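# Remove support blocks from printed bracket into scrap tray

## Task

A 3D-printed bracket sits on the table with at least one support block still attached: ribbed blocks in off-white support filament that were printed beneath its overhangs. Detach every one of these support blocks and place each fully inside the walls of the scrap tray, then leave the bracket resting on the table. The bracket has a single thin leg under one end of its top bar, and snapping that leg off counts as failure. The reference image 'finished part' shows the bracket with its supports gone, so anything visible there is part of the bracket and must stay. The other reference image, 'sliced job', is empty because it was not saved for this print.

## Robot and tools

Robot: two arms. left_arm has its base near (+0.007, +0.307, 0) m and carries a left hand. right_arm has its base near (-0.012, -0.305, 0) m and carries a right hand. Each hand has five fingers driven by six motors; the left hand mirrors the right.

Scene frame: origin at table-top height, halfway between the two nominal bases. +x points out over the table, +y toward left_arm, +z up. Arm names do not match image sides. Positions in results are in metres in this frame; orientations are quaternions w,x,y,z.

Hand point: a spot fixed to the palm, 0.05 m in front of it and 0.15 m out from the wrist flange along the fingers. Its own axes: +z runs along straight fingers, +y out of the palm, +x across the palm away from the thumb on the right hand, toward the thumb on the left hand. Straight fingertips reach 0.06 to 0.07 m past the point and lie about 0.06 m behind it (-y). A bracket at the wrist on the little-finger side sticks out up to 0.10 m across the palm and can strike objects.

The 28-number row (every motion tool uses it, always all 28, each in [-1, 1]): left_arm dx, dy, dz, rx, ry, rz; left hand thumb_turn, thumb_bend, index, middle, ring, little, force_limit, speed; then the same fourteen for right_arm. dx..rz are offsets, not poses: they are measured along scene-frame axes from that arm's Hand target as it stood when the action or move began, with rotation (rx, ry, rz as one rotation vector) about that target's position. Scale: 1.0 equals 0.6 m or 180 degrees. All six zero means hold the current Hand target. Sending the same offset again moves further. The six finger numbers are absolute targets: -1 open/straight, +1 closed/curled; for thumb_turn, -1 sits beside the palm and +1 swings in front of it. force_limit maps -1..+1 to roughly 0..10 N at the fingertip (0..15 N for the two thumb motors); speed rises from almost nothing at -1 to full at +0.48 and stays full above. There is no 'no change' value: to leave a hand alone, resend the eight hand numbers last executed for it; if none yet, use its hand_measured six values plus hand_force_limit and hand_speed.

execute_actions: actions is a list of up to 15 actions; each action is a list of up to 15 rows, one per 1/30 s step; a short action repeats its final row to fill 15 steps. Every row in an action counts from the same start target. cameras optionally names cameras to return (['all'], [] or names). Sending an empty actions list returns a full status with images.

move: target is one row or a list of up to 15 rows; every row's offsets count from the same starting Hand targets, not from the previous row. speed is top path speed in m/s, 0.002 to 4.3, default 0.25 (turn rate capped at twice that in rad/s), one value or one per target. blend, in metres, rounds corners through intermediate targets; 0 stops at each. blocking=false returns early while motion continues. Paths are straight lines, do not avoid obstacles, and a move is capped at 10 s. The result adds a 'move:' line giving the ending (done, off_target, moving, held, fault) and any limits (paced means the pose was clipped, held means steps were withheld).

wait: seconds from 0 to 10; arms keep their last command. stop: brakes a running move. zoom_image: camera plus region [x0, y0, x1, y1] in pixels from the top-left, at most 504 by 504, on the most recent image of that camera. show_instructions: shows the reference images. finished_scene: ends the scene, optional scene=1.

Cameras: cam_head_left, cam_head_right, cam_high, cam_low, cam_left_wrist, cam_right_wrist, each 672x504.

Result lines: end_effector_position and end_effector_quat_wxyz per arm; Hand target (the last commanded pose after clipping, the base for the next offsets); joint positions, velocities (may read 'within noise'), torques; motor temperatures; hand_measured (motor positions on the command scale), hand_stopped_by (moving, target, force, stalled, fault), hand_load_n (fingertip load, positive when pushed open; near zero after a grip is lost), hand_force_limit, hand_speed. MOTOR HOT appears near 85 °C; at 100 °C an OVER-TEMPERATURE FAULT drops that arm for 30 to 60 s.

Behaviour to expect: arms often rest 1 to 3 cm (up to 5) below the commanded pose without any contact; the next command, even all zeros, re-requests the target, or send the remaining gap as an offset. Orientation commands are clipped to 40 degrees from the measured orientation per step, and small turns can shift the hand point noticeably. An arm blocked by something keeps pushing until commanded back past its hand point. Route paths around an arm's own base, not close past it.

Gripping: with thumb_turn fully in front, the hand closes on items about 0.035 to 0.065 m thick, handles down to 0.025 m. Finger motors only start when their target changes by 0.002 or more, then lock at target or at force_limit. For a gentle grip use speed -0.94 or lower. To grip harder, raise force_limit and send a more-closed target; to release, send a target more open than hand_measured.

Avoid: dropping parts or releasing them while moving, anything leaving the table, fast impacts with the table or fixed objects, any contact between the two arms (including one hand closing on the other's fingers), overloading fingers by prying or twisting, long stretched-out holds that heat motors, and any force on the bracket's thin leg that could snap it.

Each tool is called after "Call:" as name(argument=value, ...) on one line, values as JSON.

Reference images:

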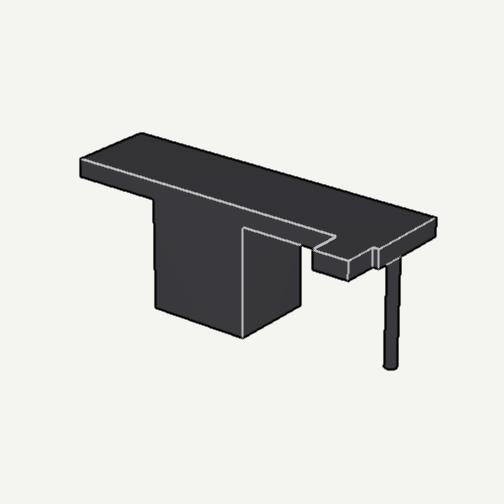

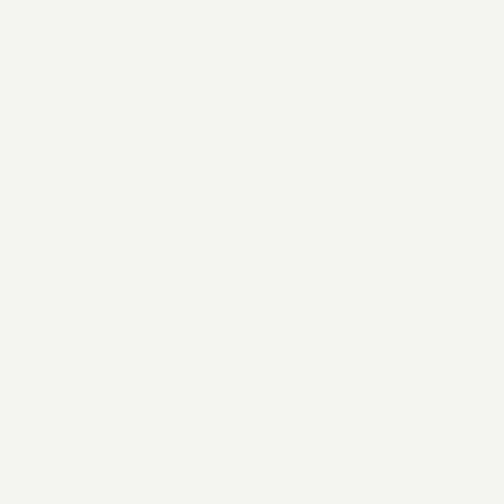

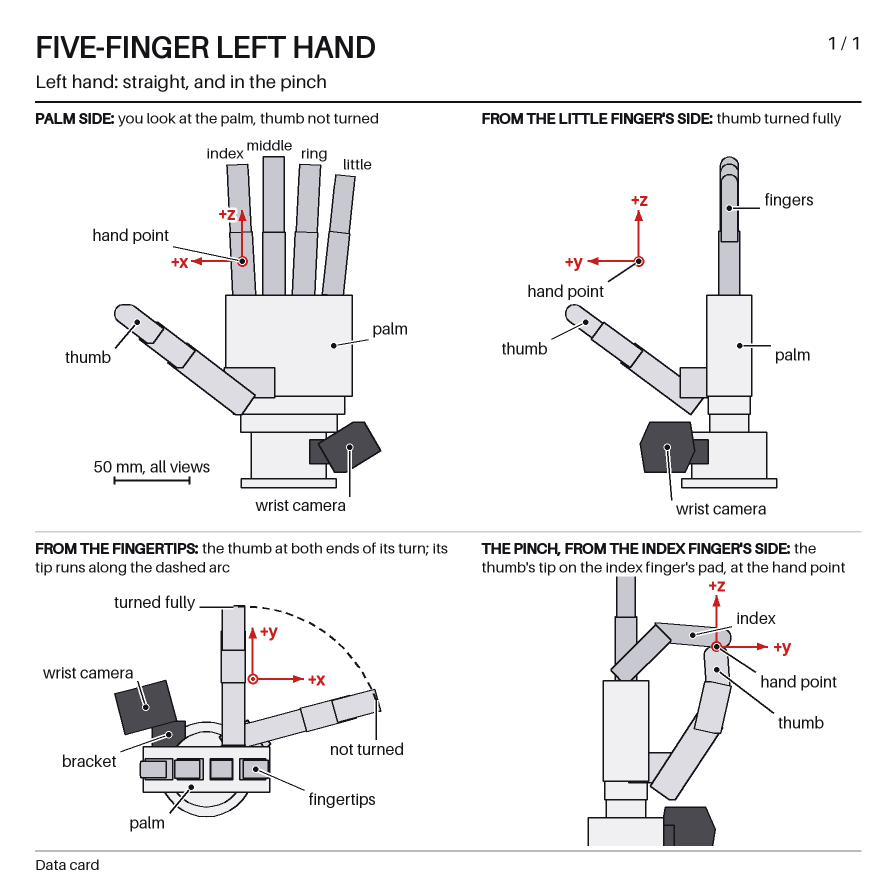

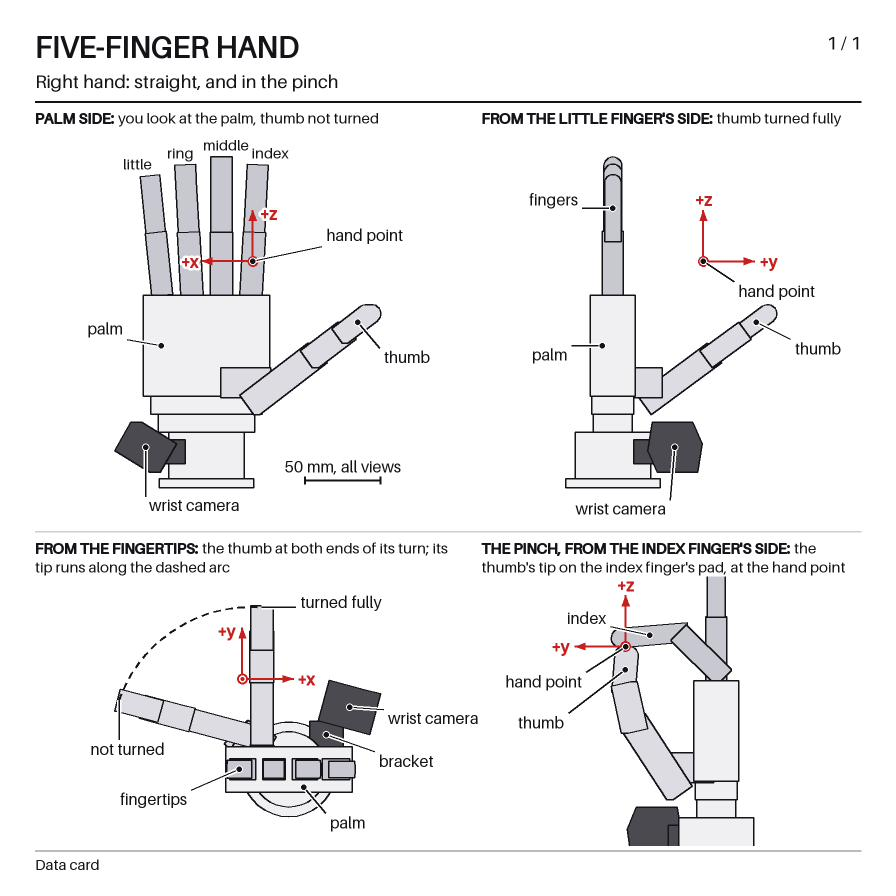

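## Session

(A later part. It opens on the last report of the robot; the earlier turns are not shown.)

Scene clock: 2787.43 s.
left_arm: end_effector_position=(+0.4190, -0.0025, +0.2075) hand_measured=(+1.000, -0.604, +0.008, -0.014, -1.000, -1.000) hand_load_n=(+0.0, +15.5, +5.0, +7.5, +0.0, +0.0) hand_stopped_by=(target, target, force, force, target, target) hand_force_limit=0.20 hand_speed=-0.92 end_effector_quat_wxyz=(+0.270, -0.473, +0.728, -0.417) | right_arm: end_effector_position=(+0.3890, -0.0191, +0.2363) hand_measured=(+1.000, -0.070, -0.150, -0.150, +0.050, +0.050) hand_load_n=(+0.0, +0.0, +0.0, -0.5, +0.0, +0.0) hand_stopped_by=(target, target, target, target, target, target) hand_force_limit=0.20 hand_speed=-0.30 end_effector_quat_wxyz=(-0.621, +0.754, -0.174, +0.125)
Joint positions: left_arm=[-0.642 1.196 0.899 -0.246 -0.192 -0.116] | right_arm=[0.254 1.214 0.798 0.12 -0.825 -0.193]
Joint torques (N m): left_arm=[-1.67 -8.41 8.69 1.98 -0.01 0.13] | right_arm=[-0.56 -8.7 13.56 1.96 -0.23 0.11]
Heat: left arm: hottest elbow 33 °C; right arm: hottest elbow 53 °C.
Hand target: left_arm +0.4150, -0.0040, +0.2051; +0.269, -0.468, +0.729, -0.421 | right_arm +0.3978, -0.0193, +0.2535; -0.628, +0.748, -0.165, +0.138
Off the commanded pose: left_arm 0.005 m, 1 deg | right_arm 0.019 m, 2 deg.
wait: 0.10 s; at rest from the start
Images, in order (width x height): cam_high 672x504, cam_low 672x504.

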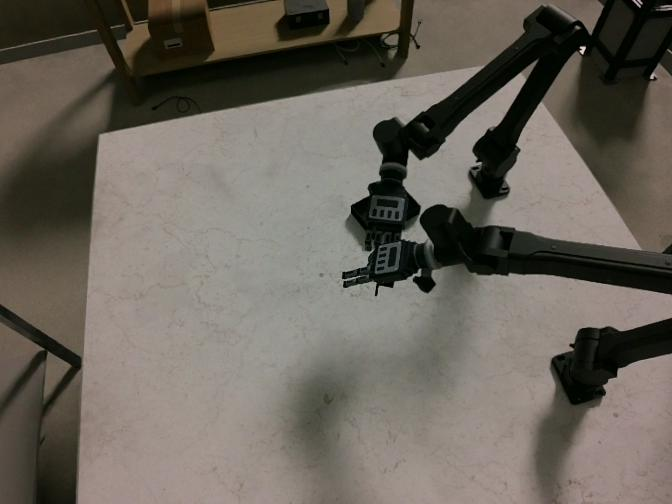

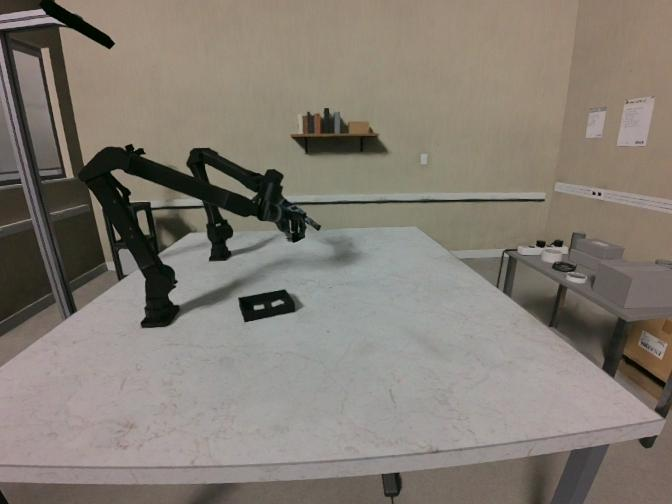

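Call:
move(target=[[0, 0, 0, 0, 0, 0, 1, -0.6, 0.2, 0.2, -1, -1, 0.2, -0.92, -0.028, -0.0605, 0.0333, 0, 0, 0, 1, -0.07, -0.15, -0.15, 0.05, 0.05, 0.2, -0.3],[0, 0, 0, 0, 0, 0, 1, -0.6, 0.2, 0.2, -1, -1, 0.2, -0.92, -0.035, -0.0756, 0.0333, 0.0826, -0.0384, 0, 1, -0.07, -0.15, -0.15, 0.3, 0.3, 0.2, -0.3]], speed=0.06, cameras=["cam_right_wrist", "cam_left_wrist", "cam_head_left", "cam_head_right"])

Call:
zoom_image(camera="cam_head_left", region=[240, 150, 360, 240])

Call:
zoom_image(camera="cam_right_wrist", region=[330, 20, 600, 290])

Scene clock: 2830.70 s.
left_arm: end_effector_position=(+0.4188, -0.0027, +0.2075) hand_measured=(+1.000, -0.604, +0.008, -0.014, -1.000, -1.000) hand_load_n=(+0.5, +15.5, +5.0, +7.5, +0.0, +0.0) hand_stopped_by=(target, target, force, force, target, target) hand_force_limit=0.20 hand_speed=-0.92 end_effector_quat_wxyz=(+0.269, -0.473, +0.728, -0.417) | right_arm: end_effector_position=(+0.3753, -0.0621, +0.2800) hand_measured=(+1.000, -0.070, -0.150, -0.150, +0.300, +0.300) hand_load_n=(+0.0, +0.0, +0.0, -0.5, +0.0, +0.0) hand_stopped_by=(target, target, target, target, target, target) hand_force_limit=0.20 hand_speed=-0.30 end_effector_quat_wxyz=(+0.728, -0.651, +0.136, -0.165)
Joint positions: left_arm=[-0.642 1.196 0.899 -0.246 -0.191 -0.116] | right_arm=[0.101 1.177 0.615 0.771 -0.986 0.159]
Joint torques (N m): left_arm=[-1.61 -8.47 8.7 1.98 -0.08 0.12] | right_arm=[-0.62 -5.6 9.46 2.26 0.1 0.21]
Heat: left arm: hottest elbow 33 °C; right arm: hottest elbow 51 °C.
Hand target: left_arm +0.4150, -0.0039, +0.2051; +0.269, -0.468, +0.729, -0.421 | right_arm +0.3767, -0.0647, +0.2735; +0.728, -0.651, +0.144, -0.161
Off the commanded pose: left_arm 0.005 m, 1 deg | right_arm 0.007 m, 1 deg.
move: done
Images, in order (width x height): cam_head_left 672x504, cam_head_right 672x504, cam_left_wrist 672x504, cam_right_wrist 672x504.

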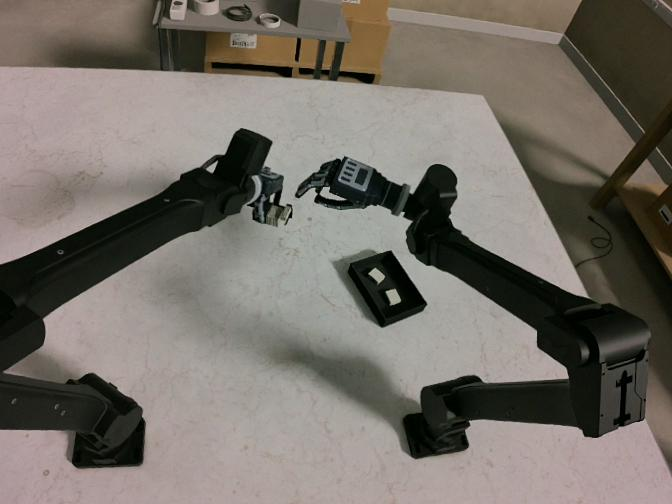

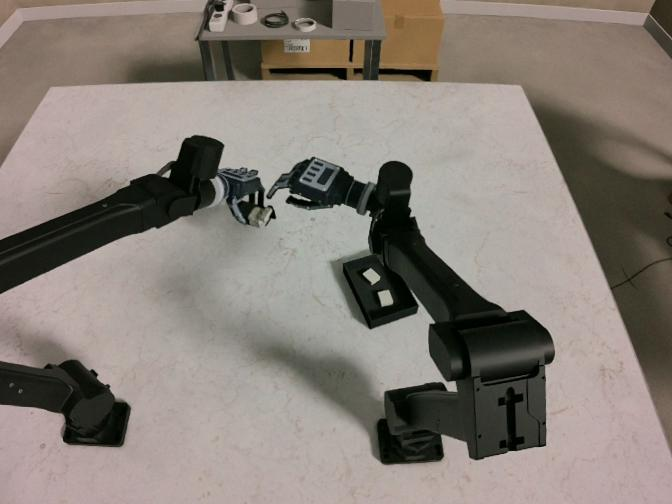

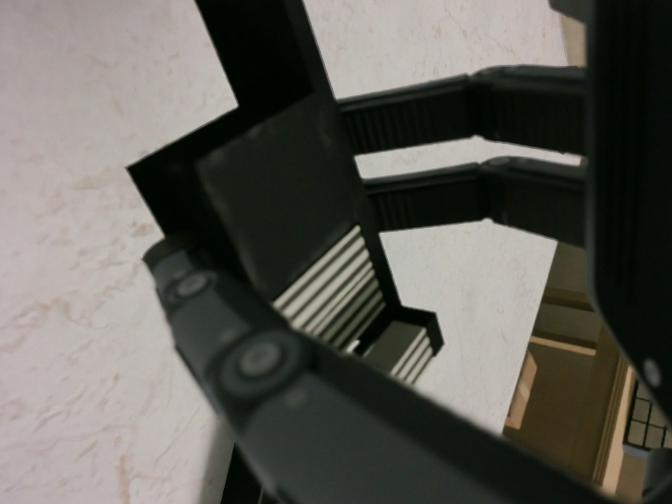

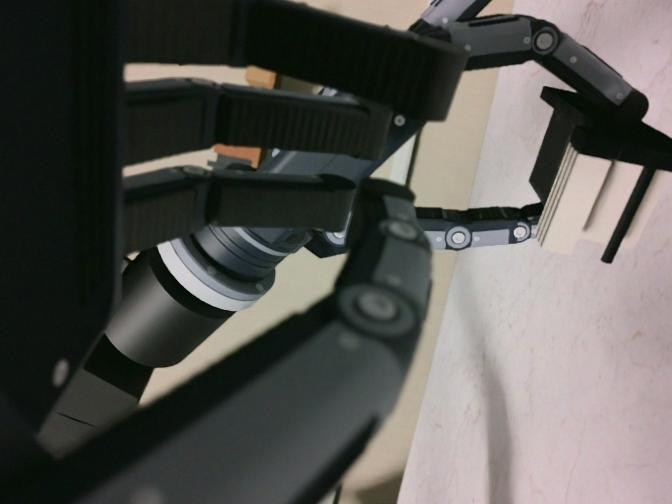

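Scaled by 4.200 from the camera's 672x504 image, which has a finer 960x720 frame.

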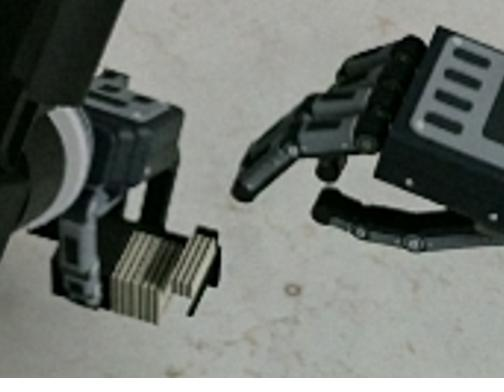

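Scaled by 1.867 from the camera's 672x504 image, which has a finer 960x720 frame.

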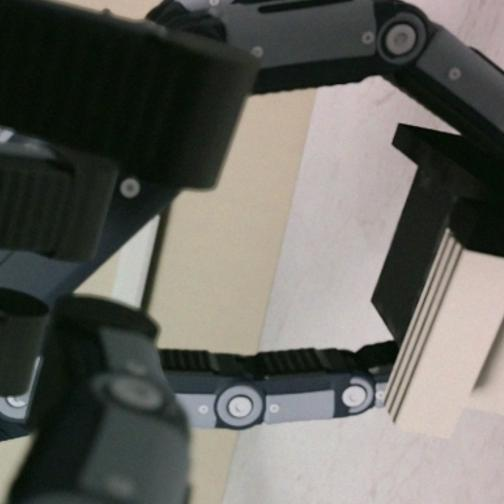

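Call:
zoom_image(camera="cam_right_wrist", region=[500, 60, 672, 280])

Scaled by 2.291 from the camera's 672x504 image, which has a finer 960x720 frame.

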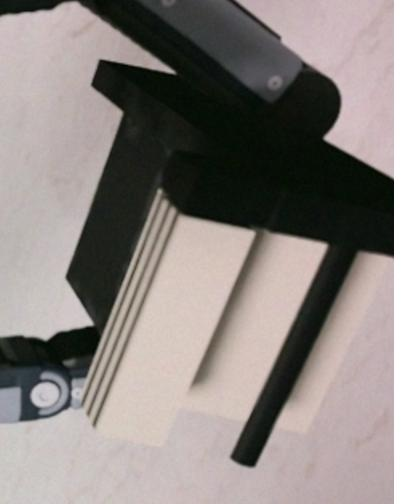

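Call:
move(target=[0, 0, 0, 0, 0, 0, 1, -0.6, 0.2, 0.2, -1, -1, 0.2, -0.92, 0.0152, 0.0642, -0.0575, 0, 0, 0, 1, -0.07, -0.15, -0.15, 0.3, 0.3, 0.2, -0.3], speed=0.06, cameras=["cam_right_wrist", "cam_left_wrist", "cam_head_left", "cam_high"])

Call:
zoom_image(camera="cam_head_left", region=[240, 150, 360, 240])

Call:
zoom_image(camera="cam_right_wrist", region=[330, 20, 600, 290])

Scene clock: 2895.53 s.
left_arm: end_effector_position=(+0.4188, -0.0027, +0.2075) hand_measured=(+1.000, -0.604, +0.008, -0.014, -1.000, -1.000) hand_load_n=(+0.0, +15.5, +5.0, +7.5, +0.0, +0.0) hand_stopped_by=(target, target, force, force, target, target) hand_force_limit=0.20 hand_speed=-0.92 end_effector_quat_wxyz=(+0.269, -0.473, +0.728, -0.417) | right_arm: end_effector_position=(+0.3865, -0.0286, +0.2457) hand_measured=(+1.000, -0.070, -0.150, -0.150, +0.300, +0.300) hand_load_n=(+0.0, +0.0, +0.0, +0.0, +0.0, +0.0) hand_stopped_by=(target, target, target, target, target, target) hand_force_limit=0.20 hand_speed=-0.30 end_effector_quat_wxyz=(+0.729, -0.649, +0.148, -0.159)
Joint positions: left_arm=[-0.642 1.196 0.899 -0.246 -0.191 -0.116] | right_arm=[0.191 1.296 0.605 0.872 -0.887 0.149]
Joint torques (N m): left_arm=[-1.61 -8.47 8.69 1.98 -0.08 0.13] | right_arm=[0.38 -6.71 8.85 2.37 0.22 -0.02]
Motor temperatures (°C): left_arm=[22 25 33 22 20 19] | right_arm=[23 22 45 22 21 21]
Heat: left arm: hottest elbow 33 °C; right arm: hottest elbow 45 °C.
Hand target: left_arm +0.4150, -0.0039, +0.2051; +0.269, -0.468, +0.729, -0.421 | right_arm +0.3859, -0.0262, +0.2391; +0.728, -0.651, +0.144, -0.161
Off the commanded pose: left_arm 0.005 m, 1 deg | right_arm 0.007 m, 1 deg.
move: done
Images, in order (width x height): cam_head_left 672x504, cam_high 672x504, cam_left_wrist 672x504, cam_right_wrist 672x504.

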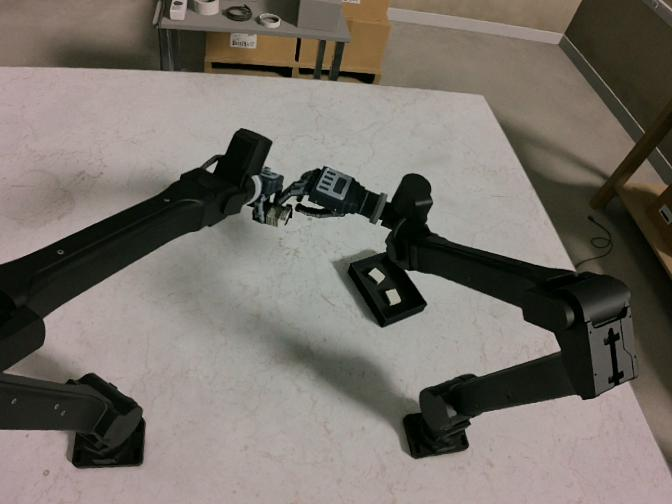

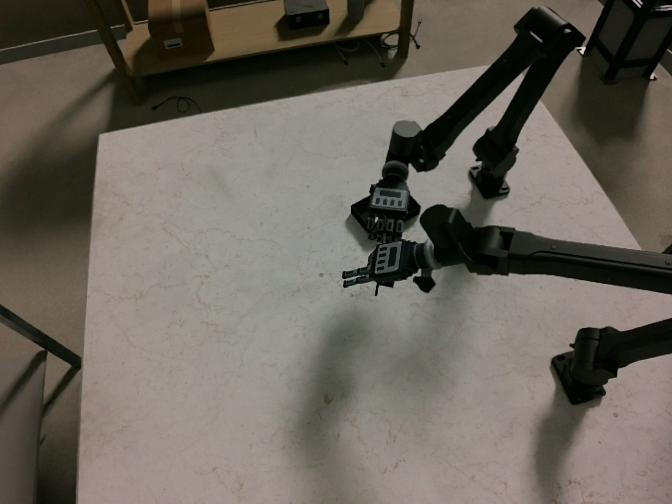

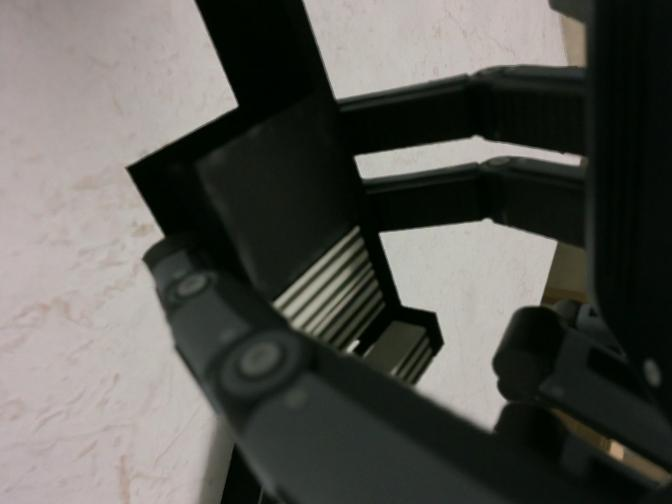

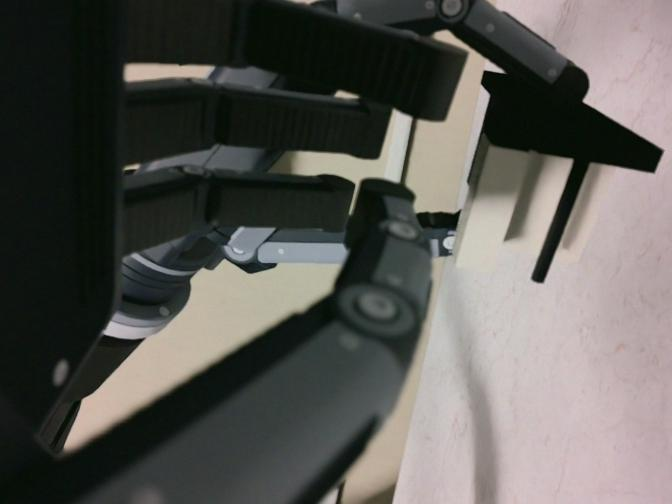

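Scaled by 4.200 from the camera's 672x504 image, which has a finer 960x720 frame.

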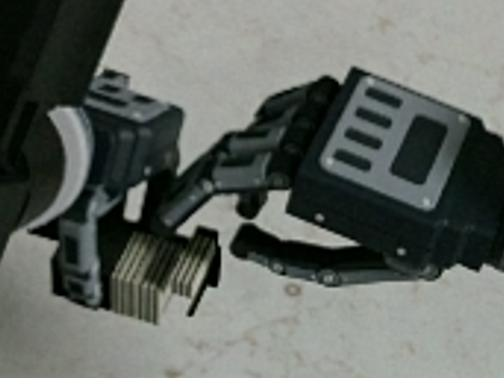

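Scaled by 1.867 from the camera's 672x504 image, which has a finer 960x720 frame.

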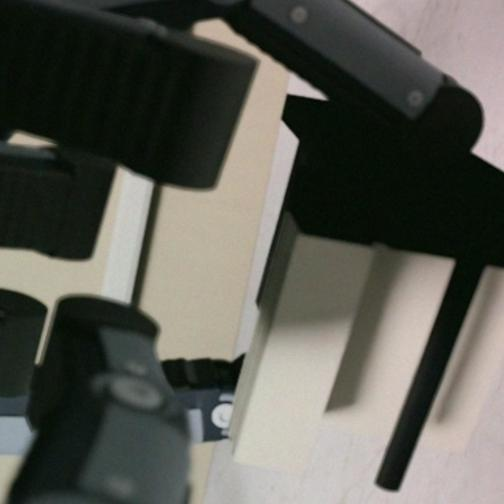

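Call:
move(target=[0, 0, 0, 0, 0, 0, 1, -0.6, 0.2, 0.2, -1, -1, 0.2, -0.92, 0.007, 0.0153, -0.015, 0, 0, 0, 1, -0.07, -0.15, -0.15, 0.3, 0.3, 0.2, -0.3], speed=0.05, cameras=["cam_right_wrist", "cam_left_wrist", "cam_head_left", "cam_head_right"])

Call:
zoom_image(camera="cam_head_left", region=[240, 150, 360, 240])

Call:
zoom_image(camera="cam_right_wrist", region=[330, 20, 600, 290])

Call:
zoom_image(camera="cam_head_right", region=[220, 160, 320, 240])

Scene clock: 2937.83 s.
left_arm: end_effector_position=(+0.4188, -0.0027, +0.2075) hand_measured=(+1.000, -0.604, +0.008, -0.014, -1.000, -1.000) hand_load_n=(+0.0, +15.5, +5.0, +8.0, +0.0, +0.5) hand_stopped_by=(target, target, force, force, target, target) hand_force_limit=0.20 hand_speed=-0.92 end_effector_quat_wxyz=(+0.269, -0.473, +0.728, -0.417) | right_arm: end_effector_position=(+0.3897, -0.0201, +0.2346) hand_measured=(+1.000, -0.070, -0.150, -0.150, +0.300, +0.300) hand_load_n=(+0.0, +0.0, +0.0, +0.0, +0.0, +0.0) hand_stopped_by=(target, target, target, target, target, target) hand_force_limit=0.20 hand_speed=-0.30 end_effector_quat_wxyz=(+0.728, -0.650, +0.149, -0.158)
Joint positions: left_arm=[-0.642 1.196 0.899 -0.246 -0.191 -0.116] | right_arm=[0.213 1.335 0.605 0.901 -0.866 0.143]
Joint torques (N m): left_arm=[-1.67 -8.41 8.69 1.98 -0.08 0.13] | right_arm=[0.44 -7.06 9.05 2.32 0.22 -0.02]
Heat: left arm: hottest elbow 33 °C; right arm: hottest elbow 45 °C.
Hand target: left_arm +0.4150, -0.0039, +0.2051; +0.269, -0.468, +0.729, -0.421 | right_arm +0.3902, -0.0170, +0.2301; +0.728, -0.651, +0.144, -0.161
Off the commanded pose: left_arm 0.005 m, 1 deg | right_arm 0.005 m, 1 deg.
move: done
Images, in order (width x height): cam_head_left 672x504, cam_head_right 672x504, cam_left_wrist 672x504, cam_right_wrist 672x504.

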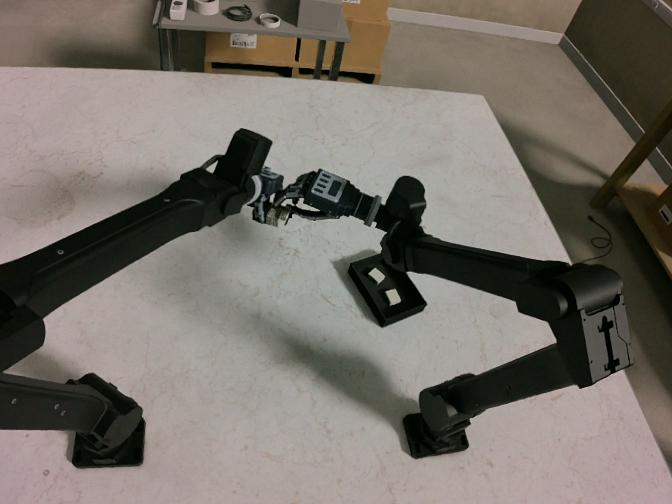

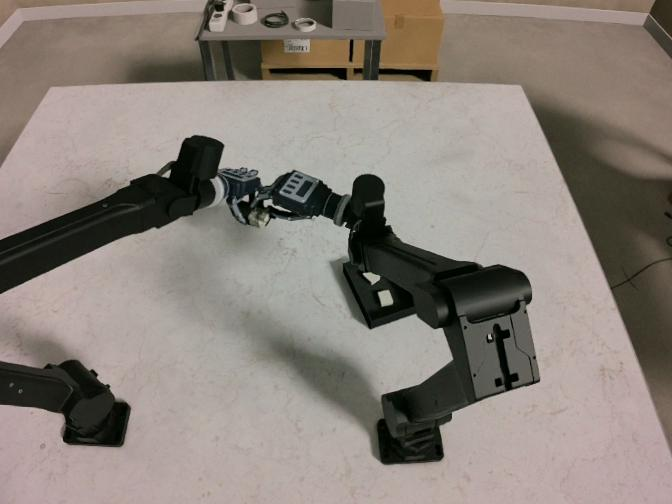

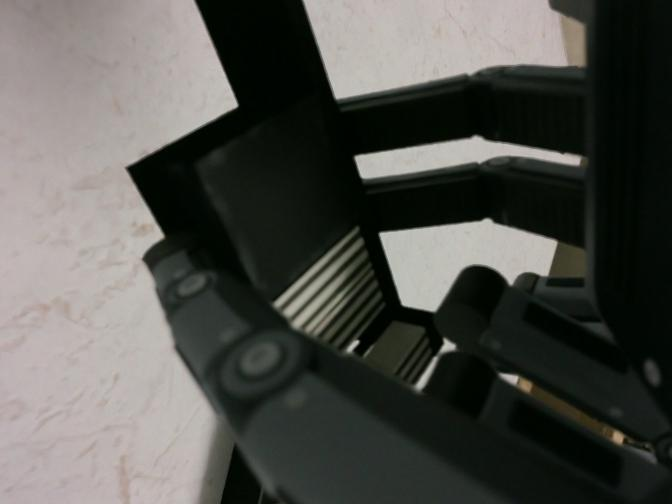

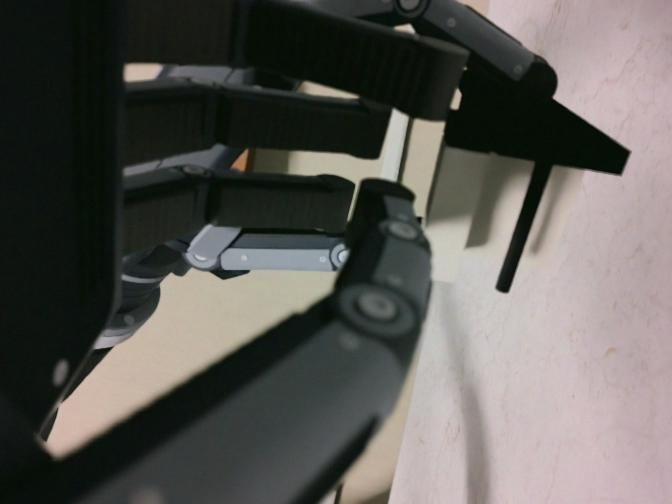

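Scaled by 4.200 from the camera's 672x504 image, which has a finer 960x720 frame.

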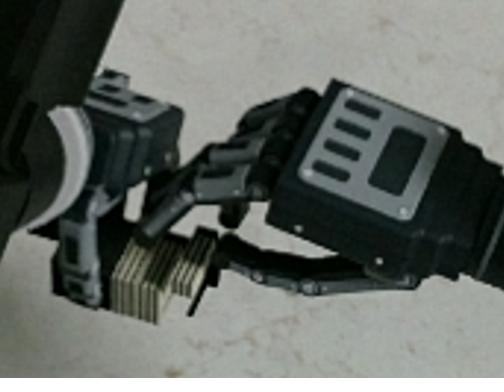

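Scaled by 1.867 from the camera's 672x504 image, which has a finer 960x720 frame.

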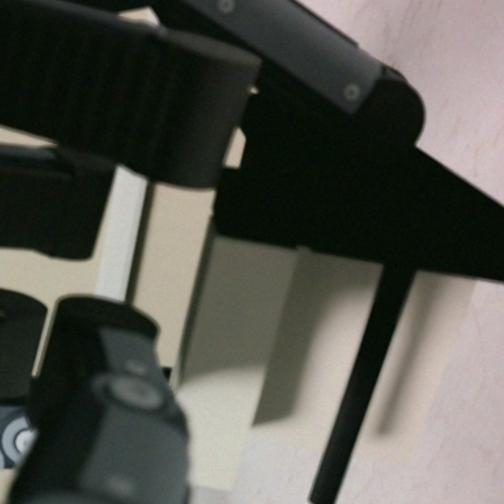

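Scaled by 5.040 from the camera's 672x504 image, which has a finer 960x720 frame.

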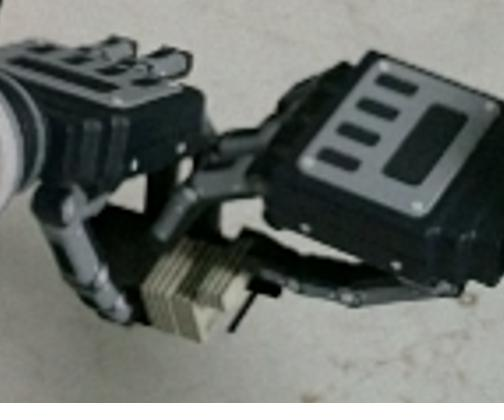

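Call:
move(target=[0, 0, 0, 0, 0, 0, 1, -0.6, 0.2, 0.2, -1, -1, 0.2, -0.92, -0.0013, -0.0022, -0.022, 0, 0, 0, 1, -0.07, -0.15, -0.15, 0.3, 0.3, 0.2, -0.3], speed=0.04, cameras=["cam_right_wrist", "cam_left_wrist", "cam_head_left", "cam_head_right"])

Call:
zoom_image(camera="cam_head_left", region=[240, 150, 360, 240])

Call:
zoom_image(camera="cam_right_wrist", region=[330, 50, 570, 290])

Call:
zoom_image(camera="cam_left_wrist", region=[280, 210, 560, 490])

Scene clock: 2954.17 s.
left_arm: end_effector_position=(+0.4188, -0.0027, +0.2075) hand_measured=(+1.000, -0.604, +0.008, -0.014, -1.000, -1.000) hand_load_n=(+0.0, +15.5, +5.0, +7.5, +0.0, +0.0) hand_stopped_by=(target, target, force, force, target, target) hand_force_limit=0.20 hand_speed=-0.92 end_effector_quat_wxyz=(+0.269, -0.473, +0.728, -0.417) | right_arm: end_effector_position=(+0.3903, -0.0199, +0.2239) hand_measured=(+1.000, -0.070, -0.150, -0.150, +0.300, +0.300) hand_load_n=(+0.0, +0.0, +0.0, +0.0, +0.0, +0.0) hand_stopped_by=(target, target, target, target, target, target) hand_force_limit=0.20 hand_speed=-0.30 end_effector_quat_wxyz=(+0.729, -0.649, +0.147, -0.160)
Joint positions: left_arm=[-0.642 1.196 0.899 -0.246 -0.191 -0.116] | right_arm=[0.213 1.366 0.592 0.951 -0.866 0.142]
Joint torques (N m): left_arm=[-1.61 -8.53 8.72 1.99 -0.08 0.13] | right_arm=[0.26 -7.18 8.25 2.36 0.11 0]
Heat: left arm: hottest elbow 33 °C; right arm: hottest elbow 44 °C.
Hand target: left_arm +0.4150, -0.0039, +0.2051; +0.269, -0.468, +0.729, -0.421 | right_arm +0.3893, -0.0184, +0.2168; +0.728, -0.651, +0.144, -0.161
Off the commanded pose: left_arm 0.005 m, 1 deg | right_arm 0.007 m, 0 deg.
move: done
Images, in order (width x height): cam_head_left 672x504, cam_head_right 672x504, cam_left_wrist 672x504, cam_right_wrist 672x504.

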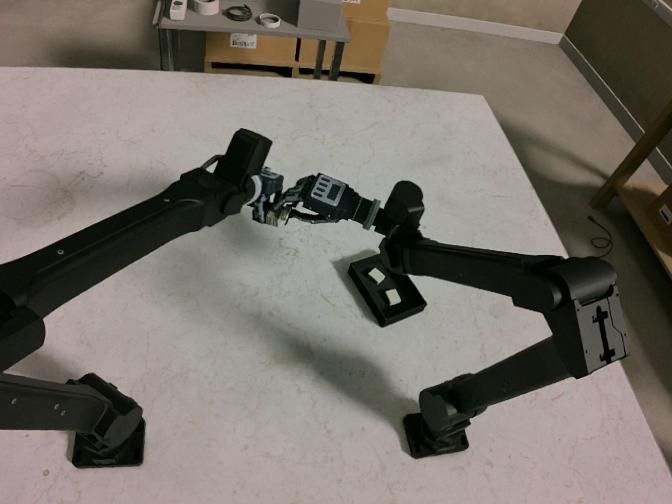

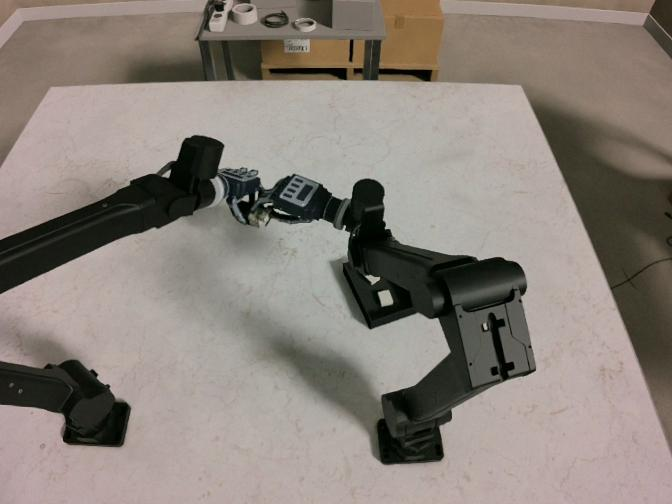

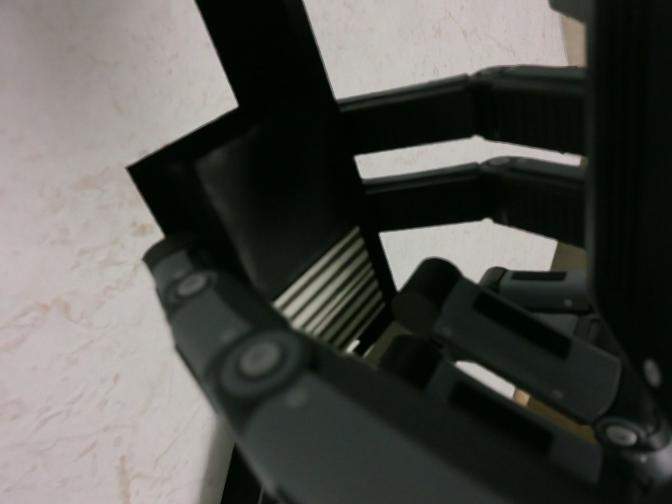

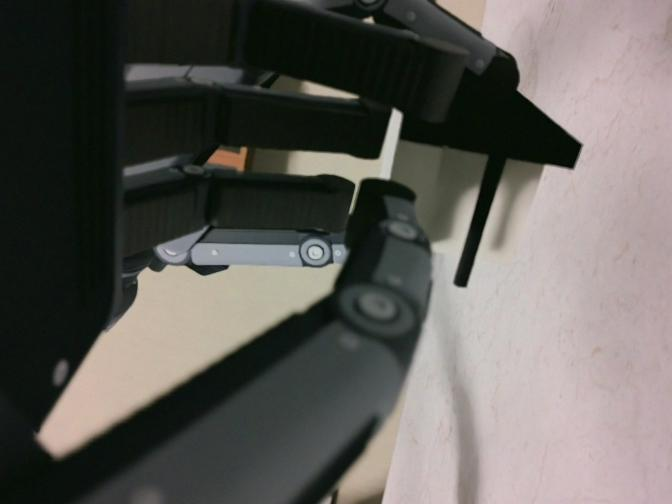

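Scaled by 4.200 from the camera's 672x504 image, which has a finer 960x720 frame.

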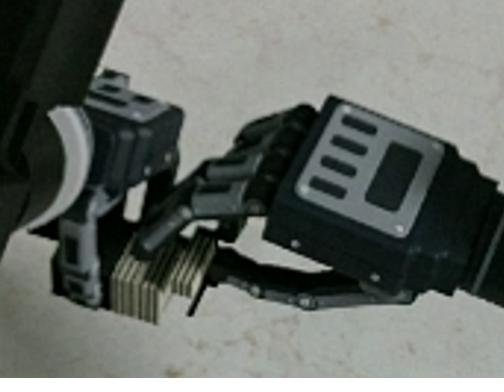

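Scaled by 2.100 from the camera's 672x504 image, which has a finer 960x720 frame.

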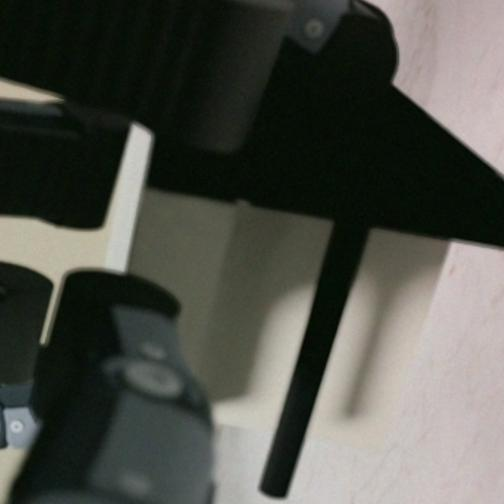

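Scaled by 1.800 from the camera's 672x504 image, which has a finer 960x720 frame.

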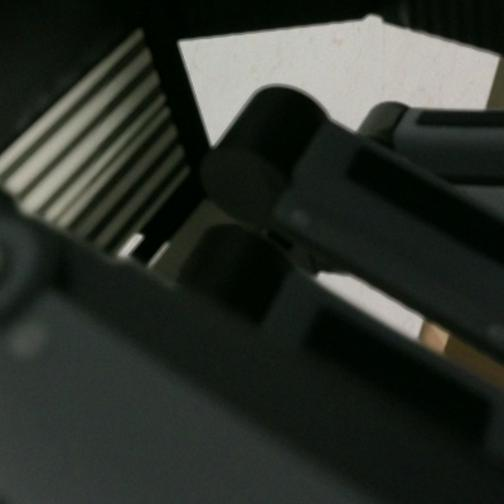

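Call:
move(target=[0, 0, 0, 0, 0, 0, 1, -0.6, 0.2, 0.2, -1, -1, 0.2, -0.92, 0, 0, -0.005, 0, 0, 0, 1, -0.07, -0.15, -0.15, 0.3, 0.3, 0.2, -0.3], speed=0.04, cameras=["cam_right_wrist"])

Call:
zoom_image(camera="cam_right_wrist", region=[330, 50, 570, 290])

Scene clock: 2978.20 s.
left_arm: end_effector_position=(+0.4188, -0.0027, +0.2075) hand_measured=(+1.000, -0.604, +0.008, -0.014, -1.000, -1.000) hand_load_n=(+0.0, +16.0, +5.0, +7.5, -0.5, +0.0) hand_stopped_by=(target, target, force, force, target, target) hand_force_limit=0.20 hand_speed=-0.92 end_effector_quat_wxyz=(+0.269, -0.473, +0.728, -0.417) | right_arm: end_effector_position=(+0.3913, -0.0197, +0.2225) hand_measured=(+1.000, -0.070, -0.150, -0.150, +0.300, +0.300) hand_load_n=(+0.0, +0.0, +0.0, +0.0, +0.0, +0.0) hand_stopped_by=(target, target, target, target, target, target) hand_force_limit=0.20 hand_speed=-0.30 end_effector_quat_wxyz=(+0.730, -0.648, +0.146, -0.161)
Joint positions: left_arm=[-0.642 1.196 0.899 -0.246 -0.191 -0.116] | right_arm=[0.213 1.373 0.592 0.962 -0.866 0.142]
Joint torques (N m): left_arm=[-1.61 -8.41 8.69 1.98 -0.08 0.12] | right_arm=[0.21 -7.24 7.9 2.47 0.11 0]
Heat: left arm: hottest elbow 33 °C; right arm: hottest elbow 43 °C.
Hand target: left_arm +0.4150, -0.0039, +0.2051; +0.269, -0.468, +0.729, -0.421 | right_arm +0.3893, -0.0184, +0.2136; +0.728, -0.651, +0.144, -0.161
Off the commanded pose: left_arm 0.005 m, 1 deg | right_arm 0.009 m, 0 deg.
move: done
Images, in order (width x height): cam_right_wrist 672x504.

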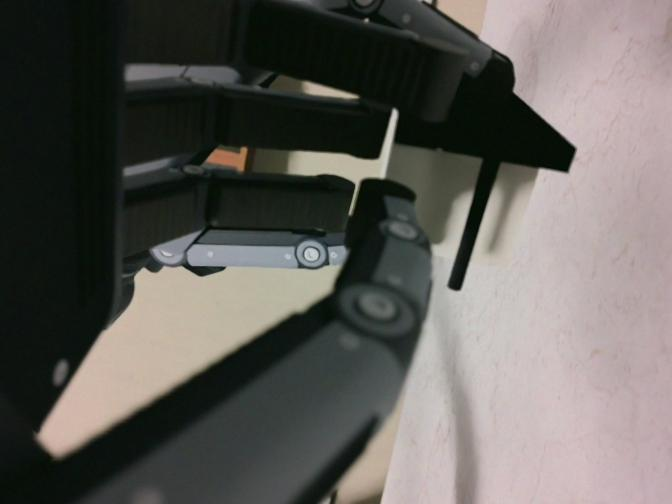

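Scaled by 2.100 from the camera's 672x504 image, which has a finer 960x720 frame.

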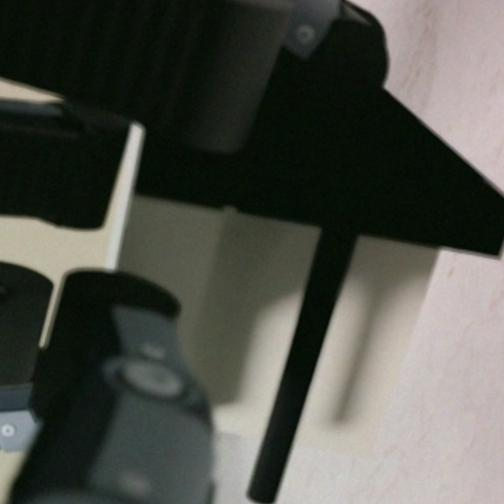

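Call:
move(target=[0, 0, 0, 0, 0, 0, 1, -0.6, 0.2, 0.2, -1, -1, 0.2, -0.92, 0, 0, 0, 0, 0, 0, 1, -0.07, 0.1, 0.1, 0.3, 0.3, -0.8, -0.9], speed=0.04, cameras=["cam_right_wrist", "cam_left_wrist", "cam_head_left"])

Call:
zoom_image(camera="cam_right_wrist", region=[330, 50, 570, 290])

Call:
zoom_image(camera="cam_head_left", region=[240, 150, 360, 240])

Call:
zoom_image(camera="cam_left_wrist", region=[280, 210, 560, 490])

Scene clock: 2987.57 s.
left_arm: end_effector_position=(+0.4183, -0.0034, +0.2075) hand_measured=(+1.000, -0.604, +0.008, -0.014, -1.000, -1.000) hand_load_n=(+0.5, +16.0, +5.0, +7.5, +0.0, +0.0) hand_stopped_by=(target, target, force, force, target, target) hand_force_limit=0.20 hand_speed=-0.92 end_effector_quat_wxyz=(+0.268, -0.472, +0.729, -0.418) | right_arm: end_effector_position=(+0.3913, -0.0197, +0.2228) hand_measured=(+1.000, -0.070, +0.098, +0.064, +0.300, +0.300) hand_load_n=(+0.0, +0.5, +2.0, +0.5, +0.0, +0.0) hand_stopped_by=(target, target, force, force, target, target) hand_force_limit=-0.80 hand_speed=-0.90 end_effector_quat_wxyz=(+0.730, -0.648, +0.145, -0.162)
Joint positions: left_arm=[-0.642 1.196 0.899 -0.246 -0.189 -0.116] | right_arm=[0.213 1.373 0.592 0.964 -0.866 0.142]
Joint torques (N m): left_arm=[-1.61 -8.47 8.7 1.98 -0.16 0.13] | right_arm=[0.21 -7.18 7.88 2.33 0.11 0]
Heat: left arm: hottest elbow 33 °C; right arm: hottest elbow 42 °C.
Hand target: left_arm +0.4150, -0.0040, +0.2051; +0.269, -0.468, +0.729, -0.421 | right_arm +0.3893, -0.0184, +0.2137; +0.728, -0.651, +0.144, -0.161
Off the commanded pose: left_arm 0.004 m, 1 deg | right_arm 0.009 m, 0 deg.
move: done
Images, in order (width x height): cam_head_left 672x504, cam_left_wrist 672x504, cam_right_wrist 672x504.

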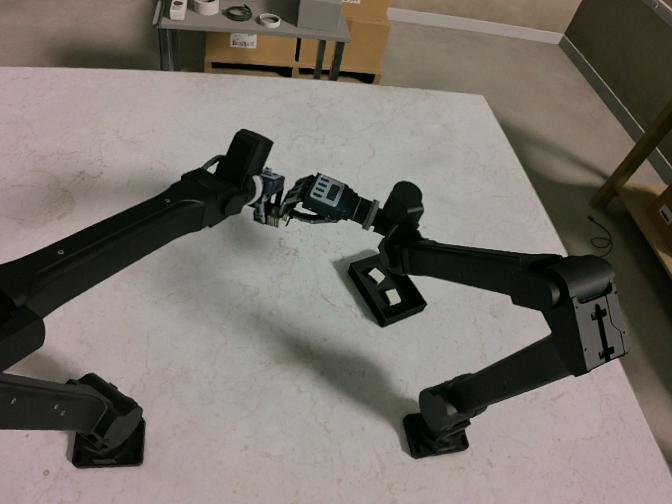

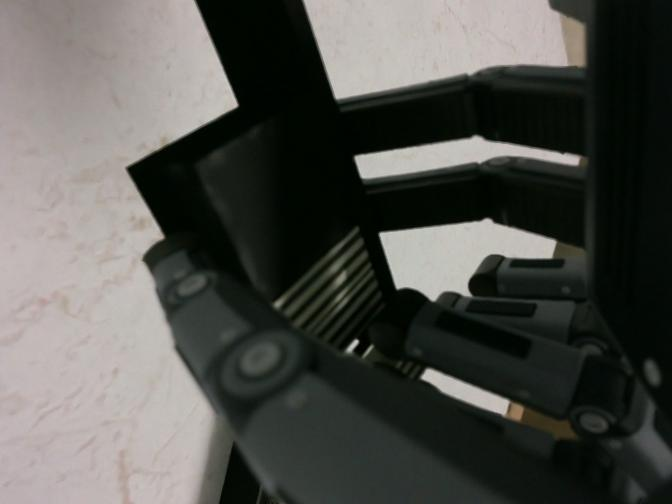

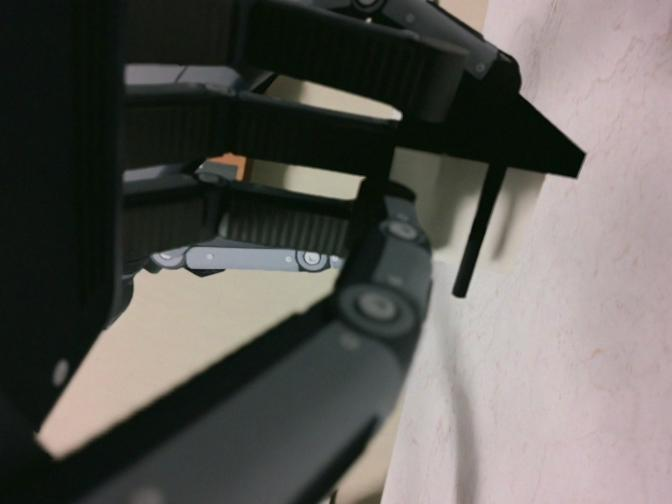

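Scaled by 2.100 from the camera's 672x504 image, which has a finer 960x720 frame.

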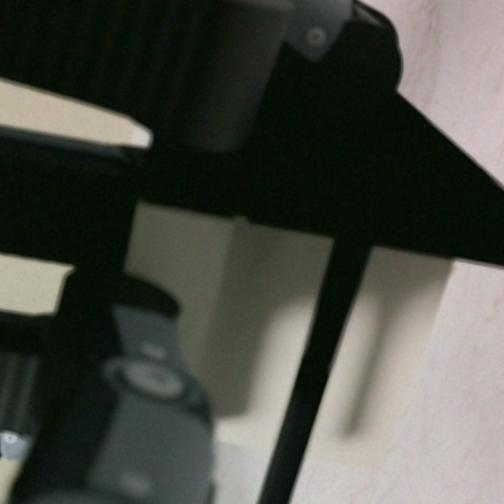

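Scaled by 4.200 from the camera's 672x504 image, which has a finer 960x720 frame.

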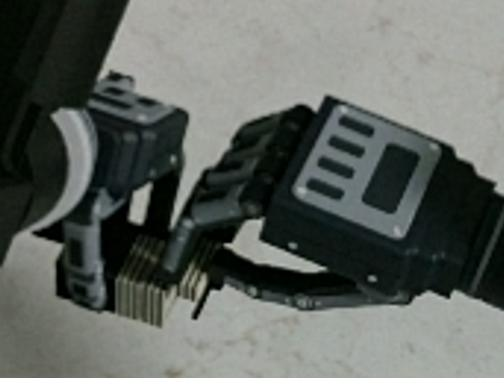

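Scaled by 1.800 from the camera's 672x504 image, which has a finer 960x720 frame.

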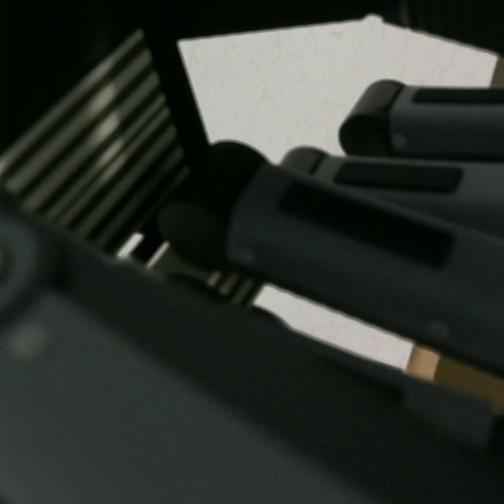

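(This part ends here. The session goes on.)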